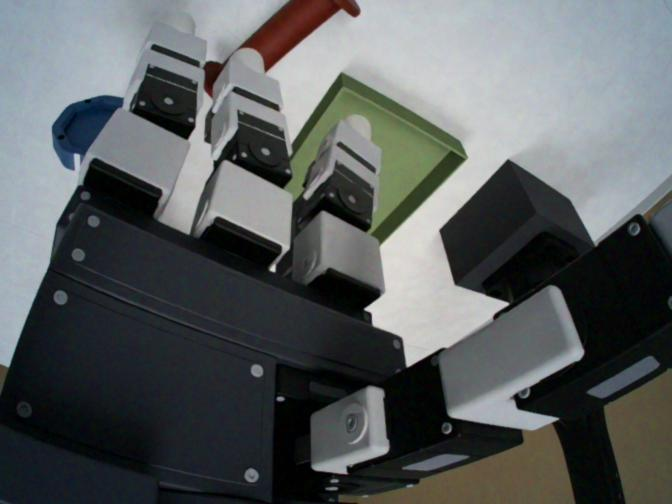

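Scene clock: 2356.50 s.
Joint torques (N m): arm1=[0.85 -7.12 6.42 0.46 0.11 0.13] | arm2=[-0.15 -16.67 -1.42 -2.56 0.78 0.11] | arm3=[-1.38 -19.72 1.91 -2.13 0.31 0.25] | arm4=[1.73 -6.07 7.47 0.39 0.31 0.13]
Motor temperatures (°C): arm1=[36 30 36 29 32 30] | arm2=[30 38 37 32 33 30] | arm3=[28 46 34 31 29 29] | arm4=[32 43 48 28 28 29]
Heat: arm1: hottest joint1_rad 36 °C; arm2: hottest joint2_rad 38 °C; arm3: hottest joint2_rad 46 °C; arm4: hottest joint3_rad 48 °C.
move: arm4 done
Joint velocities: within noise
arm1, arm2, arm3: as last shown
arm4.joint_positions: joint1_rad=+0.171 joint2_rad=+1.092 joint3_rad=+1.116 joint4_rad=-1.589 joint5_rad=-0.005 joint6_rad=+1.875 hand_index_mcp=+0.754 hand_index_abd=+0.181 hand_index_pip=+0.576 hand_index_dip=+0.697 hand_middle_mcp=+0.754 hand_middle_abd=-0.202 hand_middle_pip=+0.577 hand_middle_dip=+0.696 hand_ring_mcp=+0.754 hand_ring_abd=-0.218 hand_ring_pip=+0.577 hand_ring_dip=+0.696 hand_thumb_cmc=-0.569 hand_thumb_axl=+0.677 hand_thumb_mcp=+0.222 hand_thumb_ipl=+0.168 hand_current_limit=+0.750 hand_speed=-0.600
arm4.joint_status: not commanded
arm4.hand_state: goal,goal,goal,goal,goal,goal,goal,goal,goal,goal,goal,goal,goal,goal,goal,goal
arm4.index_mcp_current_ma: 0
arm4.index_abd_current_ma: 2
arm4.index_pip_current_ma: -1
arm4.index_dip_current_ma: 1
arm4.middle_mcp_current_ma: 0
arm4.middle_abd_current_ma: -4
arm4.middle_pip_current_ma: 2
arm4.middle_dip_current_ma: 0
arm4.ring_mcp_current_ma: 0
arm4.ring_abd_current_ma: 4
arm4.ring_pip_current_ma: 1
arm4.ring_dip_current_ma: 0
arm4.thumb_cmc_current_ma: 1
arm4.thumb_axl_current_ma: -2
arm4.thumb_mcp_current_ma: -13
arm4.thumb_ipl_current_ma: -1
arm4.hand_goal_index_mcp: 0.754
arm4.hand_goal_index_abd: 0.180
arm4.hand_goal_index_pip: 0.576
arm4.hand_goal_index_dip: 0.696
arm4.hand_goal_middle_mcp: 0.754
arm4.hand_goal_middle_abd: -0.200
arm4.hand_goal_middle_pip: 0.576
arm4.hand_goal_middle_dip: 0.696
arm4.hand_goal_ring_mcp: 0.754
arm4.hand_goal_ring_abd: -0.220
arm4.hand_goal_ring_pip: 0.576
arm4.hand_goal_ring_dip: 0.696
arm4.hand_goal_thumb_cmc: -0.570
arm4.hand_goal_thumb_axl: 0.678
arm4.hand_goal_thumb_mcp: 0.226
arm4.hand_goal_thumb_ipl: 0.168
arm4.hand: x=+0.0213 y=-0.2964 z=+1.0802 quat_wxyz=(-0.006, +0.737, +0.676, +0.001) (m; scene frame)
arm4.hand_target: x=+0.0200 y=-0.2999 z=+1.0800 quat_wxyz=(+0.000, +0.737, +0.676, +0.000) (m; scene frame)
arm4.hand_status: done (0.004 m and 0.7 deg from the pose sent, 0.212 m and 1.5 deg at the start)
pictures: cam_high

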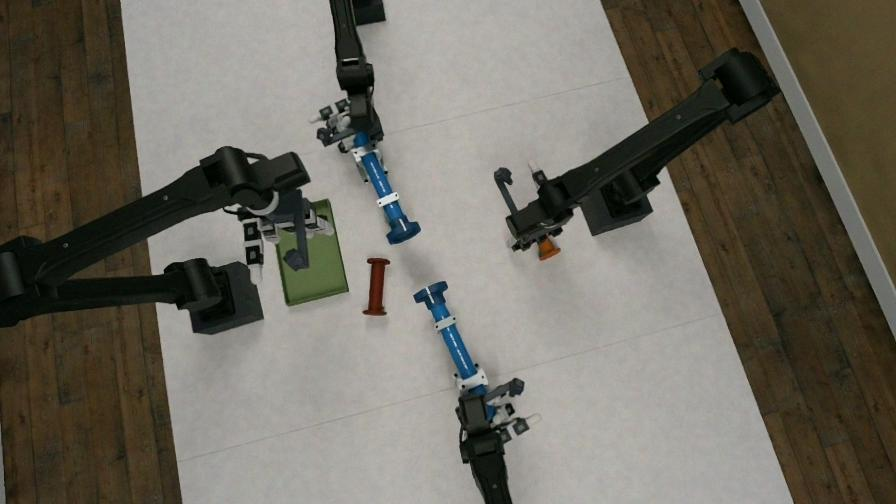

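Scaled by 3.150 from the camera's 896x504 image, which has a finer 1280x720 frame.

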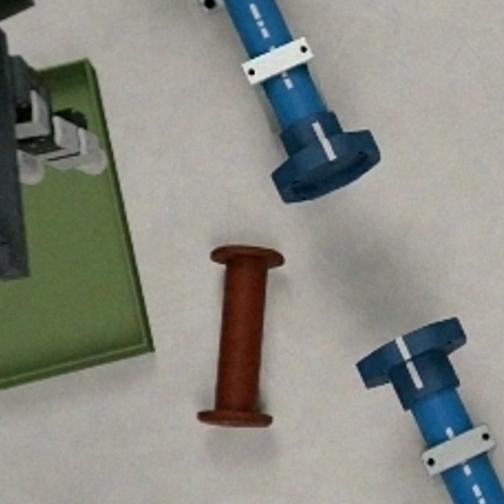

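Call:
move(
  arm4={"target":[0.127,-0.160,0.96,0,0.7986,0.6018,0],"speed":0.3,"joints":{"hand_index_abd":0.22,"hand_middle_abd":-0.22}},
  cameras=["arm4_cam_wrist"],
)

Call:
zoom_image(
  camera="arm4_cam_wrist",
  region=[100, 0, 480, 280],
)

Scene clock: 2374.27 s.
Joint torques (N m): arm1=[0.91 -7.12 6.5 0.39 0.13 0.14] | arm2=[0.32 -16.73 -1.43 -2.59 0.75 0.13] | arm3=[-1.38 -19.66 1.91 -2.14 0.31 0.25] | arm4=[0.62 -11.4 10.09 0.94 0.2 -0.09]
Motor temperatures (°C): arm1=[35 30 36 29 32 30] | arm2=[30 38 37 32 33 30] | arm3=[28 46 34 31 29 29] | arm4=[32 41 47 28 28 29]
Heat: arm1: hottest joint3_rad 36 °C; arm2: hottest joint2_rad 38 °C; arm3: hottest joint2_rad 46 °C; arm4: hottest joint3_rad 47 °C.
move: arm4 off_target
Joint velocities: within noise
arm1, arm2, arm3: as last shown
arm4.joint_positions: joint1_rad=-0.154 joint2_rad=+1.521 joint3_rad=+1.164 joint4_rad=-1.248 joint5_rad=+0.000 joint6_rad=+1.748 hand_index_mcp=+0.754 hand_index_abd=+0.216 hand_index_pip=+0.576 hand_index_dip=+0.697 hand_middle_mcp=+0.754 hand_middle_abd=-0.215 hand_middle_pip=+0.577 hand_middle_dip=+0.696 hand_ring_mcp=+0.754 hand_ring_abd=-0.218 hand_ring_pip=+0.577 hand_ring_dip=+0.696 hand_thumb_cmc=-0.569 hand_thumb_axl=+0.677 hand_thumb_mcp=+0.222 hand_thumb_ipl=+0.168 hand_current_limit=+0.750 hand_speed=-0.600
arm4.joint_status: all done
arm4.hand_state: goal,goal,goal,goal,goal,goal,goal,goal,goal,goal,goal,goal,goal,goal,goal,goal
arm4.index_mcp_current_ma: 0
arm4.index_abd_current_ma: -8
arm4.index_pip_current_ma: -1
arm4.index_dip_current_ma: 1
arm4.middle_mcp_current_ma: 0
arm4.middle_abd_current_ma: 10
arm4.middle_pip_current_ma: 2
arm4.middle_dip_current_ma: 0
arm4.ring_mcp_current_ma: 0
arm4.ring_abd_current_ma: 4
arm4.ring_pip_current_ma: 1
arm4.ring_dip_current_ma: 0
arm4.thumb_cmc_current_ma: 1
arm4.thumb_axl_current_ma: -2
arm4.thumb_mcp_current_ma: -13
arm4.thumb_ipl_current_ma: -1
arm4.hand_goal_index_mcp: 0.754
arm4.hand_goal_index_abd: 0.220
arm4.hand_goal_index_pip: 0.576
arm4.hand_goal_index_dip: 0.696
arm4.hand_goal_middle_mcp: 0.754
arm4.hand_goal_middle_abd: -0.220
arm4.hand_goal_middle_pip: 0.576
arm4.hand_goal_middle_dip: 0.696
arm4.hand_goal_ring_mcp: 0.754
arm4.hand_goal_ring_abd: -0.220
arm4.hand_goal_ring_pip: 0.576
arm4.hand_goal_ring_dip: 0.696
arm4.hand_goal_thumb_cmc: -0.570
arm4.hand_goal_thumb_axl: 0.678
arm4.hand_goal_thumb_mcp: 0.226
arm4.hand_goal_thumb_ipl: 0.168
arm4.hand: x=+0.1223 y=-0.1777 z=+0.9541 quat_wxyz=(+0.011, +0.800, +0.600, -0.010) (m; scene frame)
arm4.hand_target: x=+0.1269 y=-0.1605 z=+0.9602 quat_wxyz=(+0.000, +0.799, +0.602, +0.000) (m; scene frame)
arm4.hand_status: off_target (0.019 m and 1.7 deg from the pose sent, 0.210 m and 11.1 deg at the start)
pictures: arm4_cam_wrist

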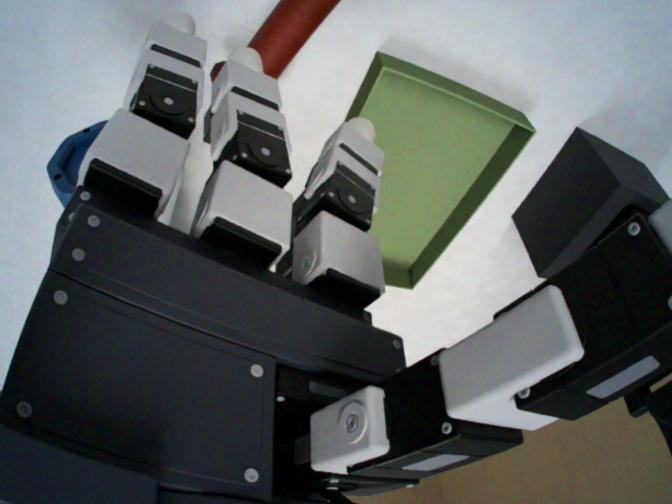

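Scaled by 1.326 from the camera's 672x504 image, which has a finer 960x720 frame.

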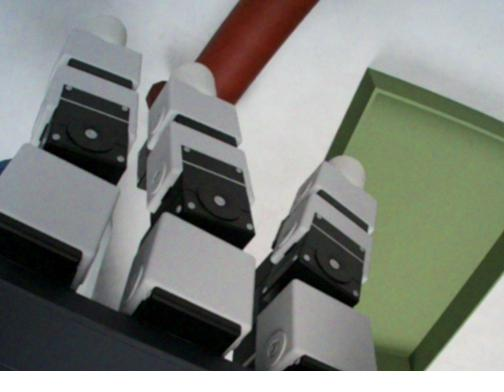

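Call:
move(
  arm4={"target":[0.132,-0.150,0.90,0,0.7986,0.6018,0],"speed":0.2},
  cameras=["arm4_cam_wrist"],
)

Call:
zoom_image(
  camera="arm4_cam_wrist",
  region=[100, 0, 480, 280],
)

Scene clock: 2407.47 s.
Joint torques (N m): arm1=[0.91 -7.3 6.42 0.46 0.1 0.15] | arm2=[0.03 -16.79 -1.48 -2.61 0.78 0.13] | arm3=[-1.44 -19.66 1.91 -2.14 0.31 0.25] | arm4=[0.21 -12.04 6.86 1.07 0.18 -0.09]
Motor temperatures (°C): arm1=[35 30 36 29 32 30] | arm2=[30 38 36 32 33 30] | arm3=[28 46 34 31 29 29] | arm4=[32 41 50 28 28 29]
Heat: arm1: hottest joint3_rad 36 °C; arm2: hottest joint2_rad 38 °C; arm3: hottest joint2_rad 46 °C; arm4: hottest joint3_rad 50 °C.
move: arm4 done
Joint velocities: within noise
arm1, arm2, arm3: as last shown
arm4.joint_positions: joint1_rad=-0.159 joint2_rad=+1.607 joint3_rad=+1.142 joint4_rad=-1.097 joint5_rad=+0.000 joint6_rad=+1.739 hand_index_mcp=+0.754 hand_index_abd=+0.216 hand_index_pip=+0.576 hand_index_dip=+0.697 hand_middle_mcp=+0.754 hand_middle_abd=-0.215 hand_middle_pip=+0.577 hand_middle_dip=+0.696 hand_ring_mcp=+0.754 hand_ring_abd=-0.218 hand_ring_pip=+0.577 hand_ring_dip=+0.696 hand_thumb_cmc=-0.569 hand_thumb_axl=+0.677 hand_thumb_mcp=+0.222 hand_thumb_ipl=+0.168 hand_current_limit=+0.750 hand_speed=-0.600
arm4.joint_status: not commanded
arm4.hand_state: goal,goal,goal,goal,goal,goal,goal,goal,goal,goal,goal,goal,goal,goal,goal,goal
arm4.index_mcp_current_ma: 0
arm4.index_abd_current_ma: -8
arm4.index_pip_current_ma: -1
arm4.index_dip_current_ma: 1
arm4.middle_mcp_current_ma: 0
arm4.middle_abd_current_ma: 10
arm4.middle_pip_current_ma: 2
arm4.middle_dip_current_ma: 0
arm4.ring_mcp_current_ma: 0
arm4.ring_abd_current_ma: 4
arm4.ring_pip_current_ma: 1
arm4.ring_dip_current_ma: 0
arm4.thumb_cmc_current_ma: 1
arm4.thumb_axl_current_ma: -2
arm4.thumb_mcp_current_ma: -13
arm4.thumb_ipl_current_ma: -1
arm4.hand_goal_index_mcp: 0.754
arm4.hand_goal_index_abd: 0.220
arm4.hand_goal_index_pip: 0.576
arm4.hand_goal_index_dip: 0.696
arm4.hand_goal_middle_mcp: 0.754
arm4.hand_goal_middle_abd: -0.220
arm4.hand_goal_middle_pip: 0.576
arm4.hand_goal_middle_dip: 0.696
arm4.hand_goal_ring_mcp: 0.754
arm4.hand_goal_ring_abd: -0.220
arm4.hand_goal_ring_pip: 0.576
arm4.hand_goal_ring_dip: 0.696
arm4.hand_goal_thumb_cmc: -0.570
arm4.hand_goal_thumb_axl: 0.678
arm4.hand_goal_thumb_mcp: 0.226
arm4.hand_goal_thumb_ipl: 0.168
arm4.hand: x=+0.1275 y=-0.1508 z=+0.9093 quat_wxyz=(-0.005, +0.799, +0.601, +0.004) (m; scene frame)
arm4.hand_target: x=+0.1319 y=-0.1502 z=+0.9002 quat_wxyz=(+0.000, +0.799, +0.602, +0.000) (m; scene frame)
arm4.hand_status: done (0.010 m and 0.8 deg from the pose sent, 0.062 m and 1.7 deg at the start)
pictures: arm4_cam_wrist

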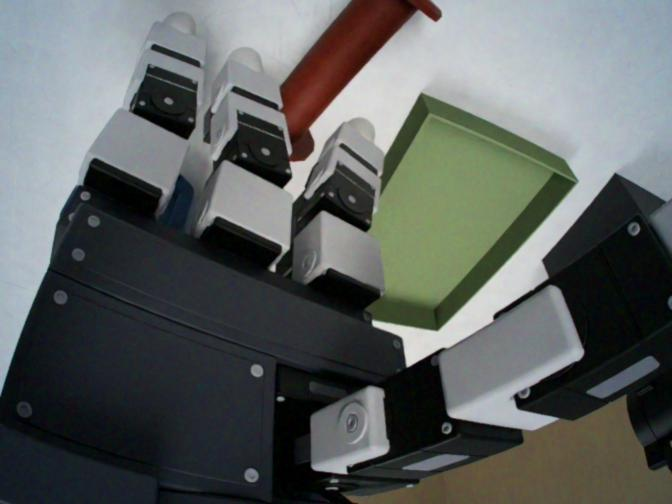

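Scaled by 1.326 from the camera's 672x504 image, which has a finer 960x720 frame.

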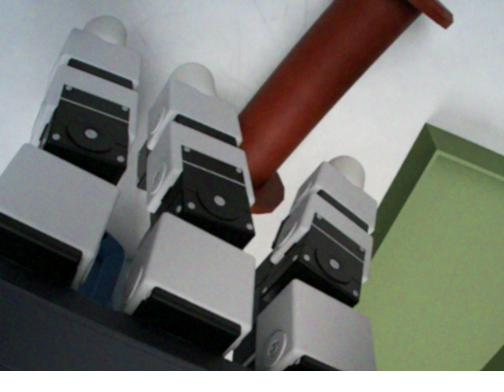

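Call:
move(
  cameras=["arm4_cam_wrist"],
)

Call:
zoom_image(
  camera="arm4_cam_wrist",
  region=[100, 0, 480, 280],
)

Scene clock: 2434.97 s.
Joint torques (N m): arm1=[1.08 -7.41 6.48 0.51 0.11 0.14] | arm2=[-0.15 -16.85 -1.44 -2.63 0.78 0.11] | arm3=[-1.38 -19.66 1.92 -2.14 0.31 0.24] | arm4=[0.32 -11.87 6.82 1.09 0.18 -0.11]
Motor temperatures (°C): arm1=[35 30 36 29 32 30] | arm2=[30 38 36 32 33 30] | arm3=[28 46 33 31 29 29] | arm4=[32 39 48 28 28 29]
Heat: arm1: hottest joint3_rad 36 °C; arm2: hottest joint2_rad 38 °C; arm3: hottest joint2_rad 46 °C; arm4: hottest joint3_rad 48 °C.
Joint velocities: within noise
arm1.joint_positions: joint1_rad=+0.139 joint2_rad=+1.231 joint3_rad=+0.610 joint4_rad=-0.990 joint5_rad=-0.003 joint6_rad=+1.590 hand_index_mcp=+0.753 hand_index_abd=+0.042 hand_index_pip=+0.575 hand_index_dip=+0.695 hand_middle_mcp=+0.751 hand_middle_abd=-0.058 hand_middle_pip=+0.575 hand_middle_dip=+0.696 hand_ring_mcp=+0.751 hand_ring_abd=-0.217 hand_ring_pip=+0.577 hand_ring_dip=+0.696 hand_thumb_cmc=-0.570 hand_thumb_axl=+0.677 hand_thumb_mcp=+0.223 hand_thumb_ipl=+0.168 hand_current_limit=+0.750 hand_speed=-0.600
arm1.joint_status: not commanded
arm1.hand_state: goal,blocked,goal,goal,goal,blocked,goal,goal,goal,goal,goal,goal,goal,goal,goal,goal
arm1.index_mcp_current_ma: 0
arm1.index_abd_current_ma: 481
arm1.index_pip_current_ma: 0
arm1.index_dip_current_ma: 0
arm1.middle_mcp_current_ma: -1
arm1.middle_abd_current_ma: -481
arm1.middle_pip_current_ma: 0
arm1.middle_dip_current_ma: 0
arm1.ring_mcp_current_ma: -1
arm1.ring_abd_current_ma: 1
arm1.ring_pip_current_ma: 0
arm1.ring_dip_current_ma: 0
arm1.thumb_cmc_current_ma: 0
arm1.thumb_axl_current_ma: 0
arm1.thumb_mcp_current_ma: -1
arm1.thumb_ipl_current_ma: 0
arm1.hand_goal_index_mcp: 0.754
arm1.hand_goal_index_abd: -0.150
arm1.hand_goal_index_pip: 0.576
arm1.hand_goal_index_dip: 0.696
arm1.hand_goal_middle_mcp: 0.754
arm1.hand_goal_middle_abd: 0.150
arm1.hand_goal_middle_pip: 0.576
arm1.hand_goal_middle_dip: 0.696
arm1.hand_goal_ring_mcp: 0.754
arm1.hand_goal_ring_abd: -0.220
arm1.hand_goal_ring_pip: 0.576
arm1.hand_goal_ring_dip: 0.696
arm1.hand_goal_thumb_cmc: -0.570
arm1.hand_goal_thumb_axl: 0.678
arm1.hand_goal_thumb_mcp: 0.226
arm1.hand_goal_thumb_ipl: 0.168
arm1.hand: x=-0.0413 y=+0.3117 z=+0.8604 quat_wxyz=(-0.009, +0.764, -0.645, -0.009) (m; scene frame)
arm1.hand_target: x=-0.0401 y=+0.3101 z=+0.8620 quat_wxyz=(+0.000, +0.762, -0.647, +0.000) (m; scene frame)
arm1.hand_status: not commanded
arm2.joint_positions: joint1_rad=-0.016 joint2_rad=+1.603 joint3_rad=+0.751 joint4_rad=-0.620 joint5_rad=-0.003 joint6_rad=+1.324 hand_index_mcp=-0.438 hand_index_abd=-0.001 hand_index_pip=-0.038 hand_index_dip=-0.320 hand_middle_mcp=-0.509 hand_middle_abd=+0.013 hand_middle_pip=-0.258 hand_middle_dip=-0.305 hand_ring_mcp=-0.424 hand_ring_abd=+0.015 hand_ring_pip=-0.263 hand_ring_dip=-0.297 hand_thumb_cmc=-0.571 hand_thumb_axl=+0.683 hand_thumb_mcp=+0.240 hand_thumb_ipl=+0.166 hand_current_limit=+0.750 hand_speed=-0.600
arm2.joint_status: not commanded
arm2.hand_state: goal,goal,blocked,blocked,blocked,goal,blocked,blocked,blocked,goal,blocked,blocked,goal,goal,goal,goal
arm2.index_mcp_current_ma: 18
arm2.index_abd_current_ma: 0
arm2.index_pip_current_ma: -80
arm2.index_dip_current_ma: -34
arm2.middle_mcp_current_ma: 297
arm2.middle_abd_current_ma: 15
arm2.middle_pip_current_ma: 481
arm2.middle_dip_current_ma: 481
arm2.ring_mcp_current_ma: 481
arm2.ring_abd_current_ma: 18
arm2.ring_pip_current_ma: 481
arm2.ring_dip_current_ma: 481
arm2.thumb_cmc_current_ma: 0
arm2.thumb_axl_current_ma: 6
arm2.thumb_mcp_current_ma: 29
arm2.thumb_ipl_current_ma: -2
arm2.hand_goal_index_mcp: -0.450
arm2.hand_goal_index_abd: 0.000
arm2.hand_goal_index_pip: 0.000
arm2.hand_goal_index_dip: -0.300
arm2.hand_goal_middle_mcp: -0.600
arm2.hand_goal_middle_abd: 0.000
arm2.hand_goal_middle_pip: -0.500
arm2.hand_goal_middle_dip: -0.500
arm2.hand_goal_ring_mcp: -0.600
arm2.hand_goal_ring_abd: 0.000
arm2.hand_goal_ring_pip: -0.500
arm2.hand_goal_ring_dip: -0.500
arm2.hand_goal_thumb_cmc: -0.570
arm2.hand_goal_thumb_axl: 0.678
arm2.hand_goal_thumb_mcp: 0.226
arm2.hand_goal_thumb_ipl: 0.168
arm2.hand: x=+0.4734 y=+0.1072 z=+0.7898 quat_wxyz=(-0.053, -0.100, +0.994, +0.002) (m; scene frame)
arm2.hand_target: x=+0.5339 y=+0.1135 z=+0.7894 quat_wxyz=(+0.000, -0.081, +0.997, +0.000) (m; scene frame)
arm2.hand_status: not commanded
arm3.joint_positions: joint1_rad=-0.074 joint2_rad=+1.803 joint3_rad=+1.086 joint4_rad=-0.790 joint5_rad=-0.004 joint6_rad=+1.238 hand_index_mcp=-0.400 hand_index_abd=-0.001 hand_index_pip=+0.007 hand_index_dip=-0.297 hand_middle_mcp=-0.518 hand_middle_abd=+0.009 hand_middle_pip=-0.215 hand_middle_dip=-0.383 hand_ring_mcp=-0.468 hand_ring_abd=+0.005 hand_ring_pip=-0.219 hand_ring_dip=-0.329 hand_thumb_cmc=-0.570 hand_thumb_axl=+0.677 hand_thumb_mcp=+0.223 hand_thumb_ipl=+0.168 hand_current_limit=+0.750 hand_speed=-0.600
arm3.joint_status: not commanded
arm3.hand_state: blocked,goal,goal,goal,blocked,goal,blocked,blocked,blocked,goal,blocked,blocked,goal,goal,goal,goal
arm3.index_mcp_current_ma: 84
arm3.index_abd_current_ma: -2
arm3.index_pip_current_ma: 24
arm3.index_dip_current_ma: 9
arm3.middle_mcp_current_ma: 383
arm3.middle_abd_current_ma: 29
arm3.middle_pip_current_ma: 481
arm3.middle_dip_current_ma: 481
arm3.ring_mcp_current_ma: 481
arm3.ring_abd_current_ma: 15
arm3.ring_pip_current_ma: 481
arm3.ring_dip_current_ma: 481
arm3.thumb_cmc_current_ma: 0
arm3.thumb_axl_current_ma: -2
arm3.thumb_mcp_current_ma: -14
arm3.thumb_ipl_current_ma: -1
arm3.hand_goal_index_mcp: -0.420
arm3.hand_goal_index_abd: 0.000
arm3.hand_goal_index_pip: 0.000
arm3.hand_goal_index_dip: -0.300
arm3.hand_goal_middle_mcp: -0.600
arm3.hand_goal_middle_abd: 0.000
arm3.hand_goal_middle_pip: -0.500
arm3.hand_goal_middle_dip: -0.500
arm3.hand_goal_ring_mcp: -0.600
arm3.hand_goal_ring_abd: 0.000
arm3.hand_goal_ring_pip: -0.500
arm3.hand_goal_ring_dip: -0.500
arm3.hand_goal_thumb_cmc: -0.570
arm3.hand_goal_thumb_axl: 0.678
arm3.hand_goal_thumb_mcp: 0.226
arm3.hand_goal_thumb_ipl: 0.168
arm3.hand: x=-0.3758 y=-0.1550 z=+0.7874 quat_wxyz=(+0.009, +0.994, +0.103, +0.037) (m; scene frame)
arm3.hand_target: x=-0.4206 y=-0.1577 z=+0.7898 quat_wxyz=(+0.000, +0.997, +0.081, +0.000) (m; scene frame)
arm3.hand_status: not commanded
arm4.joint_positions: joint1_rad=-0.159 joint2_rad=+1.607 joint3_rad=+1.142 joint4_rad=-1.097 joint5_rad=+0.000 joint6_rad=+1.739 hand_index_mcp=+0.754 hand_index_abd=+0.216 hand_index_pip=+0.576 hand_index_dip=+0.697 hand_middle_mcp=+0.754 hand_middle_abd=-0.215 hand_middle_pip=+0.577 hand_middle_dip=+0.696 hand_ring_mcp=+0.754 hand_ring_abd=-0.218 hand_ring_pip=+0.577 hand_ring_dip=+0.696 hand_thumb_cmc=-0.569 hand_thumb_axl=+0.677 hand_thumb_mcp=+0.222 hand_thumb_ipl=+0.168 hand_current_limit=+0.750 hand_speed=-0.600
arm4.joint_status: not commanded
arm4.hand_state: goal,goal,goal,goal,goal,goal,goal,goal,goal,goal,goal,goal,goal,goal,goal,goal
arm4.index_mcp_current_ma: 0
arm4.index_abd_current_ma: -8
arm4.index_pip_current_ma: -1
arm4.index_dip_current_ma: 1
arm4.middle_mcp_current_ma: 0
arm4.middle_abd_current_ma: 10
arm4.middle_pip_current_ma: 2
arm4.middle_dip_current_ma: 0
arm4.ring_mcp_current_ma: 0
arm4.ring_abd_current_ma: 4
arm4.ring_pip_current_ma: 1
arm4.ring_dip_current_ma: 0
arm4.thumb_cmc_current_ma: 1
arm4.thumb_axl_current_ma: -2
arm4.thumb_mcp_current_ma: -13
arm4.thumb_ipl_current_ma: -1
arm4.hand_goal_index_mcp: 0.754
arm4.hand_goal_index_abd: 0.220
arm4.hand_goal_index_pip: 0.576
arm4.hand_goal_index_dip: 0.696
arm4.hand_goal_middle_mcp: 0.754
arm4.hand_goal_middle_abd: -0.220
arm4.hand_goal_middle_pip: 0.576
arm4.hand_goal_middle_dip: 0.696
arm4.hand_goal_ring_mcp: 0.754
arm4.hand_goal_ring_abd: -0.220
arm4.hand_goal_ring_pip: 0.576
arm4.hand_goal_ring_dip: 0.696
arm4.hand_goal_thumb_cmc: -0.570
arm4.hand_goal_thumb_axl: 0.678
arm4.hand_goal_thumb_mcp: 0.226
arm4.hand_goal_thumb_ipl: 0.168
arm4.hand: x=+0.1275 y=-0.1508 z=+0.9093 quat_wxyz=(-0.005, +0.799, +0.601, +0.004) (m; scene frame)
arm4.hand_target: x=+0.1319 y=-0.1502 z=+0.9002 quat_wxyz=(+0.000, +0.799, +0.602, +0.000) (m; scene frame)
arm4.hand_status: done (0.010 m and 0.8 deg from the pose sent, 0.062 m and 1.7 deg at the start)
pictures: arm4_cam_wrist

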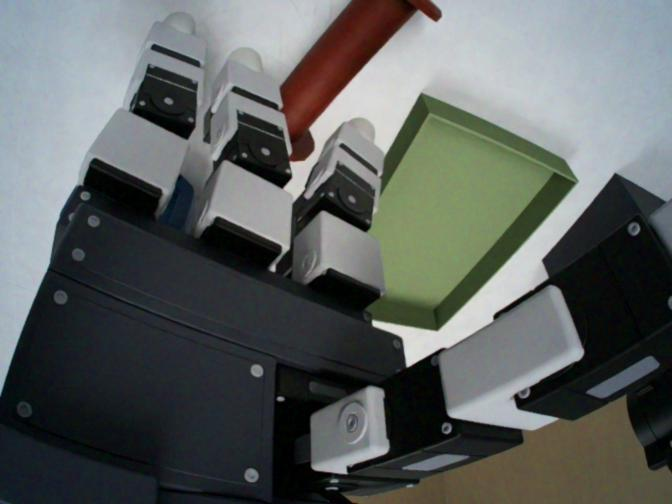

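Scaled by 1.326 from the camera's 672x504 image, which has a finer 960x720 frame.

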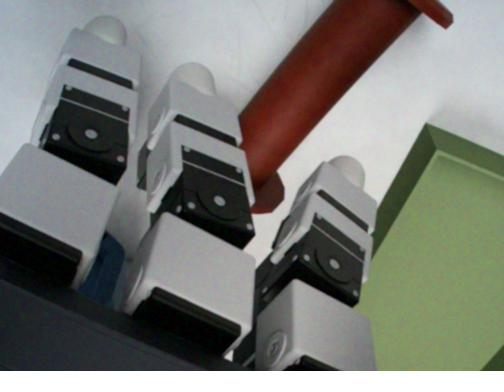

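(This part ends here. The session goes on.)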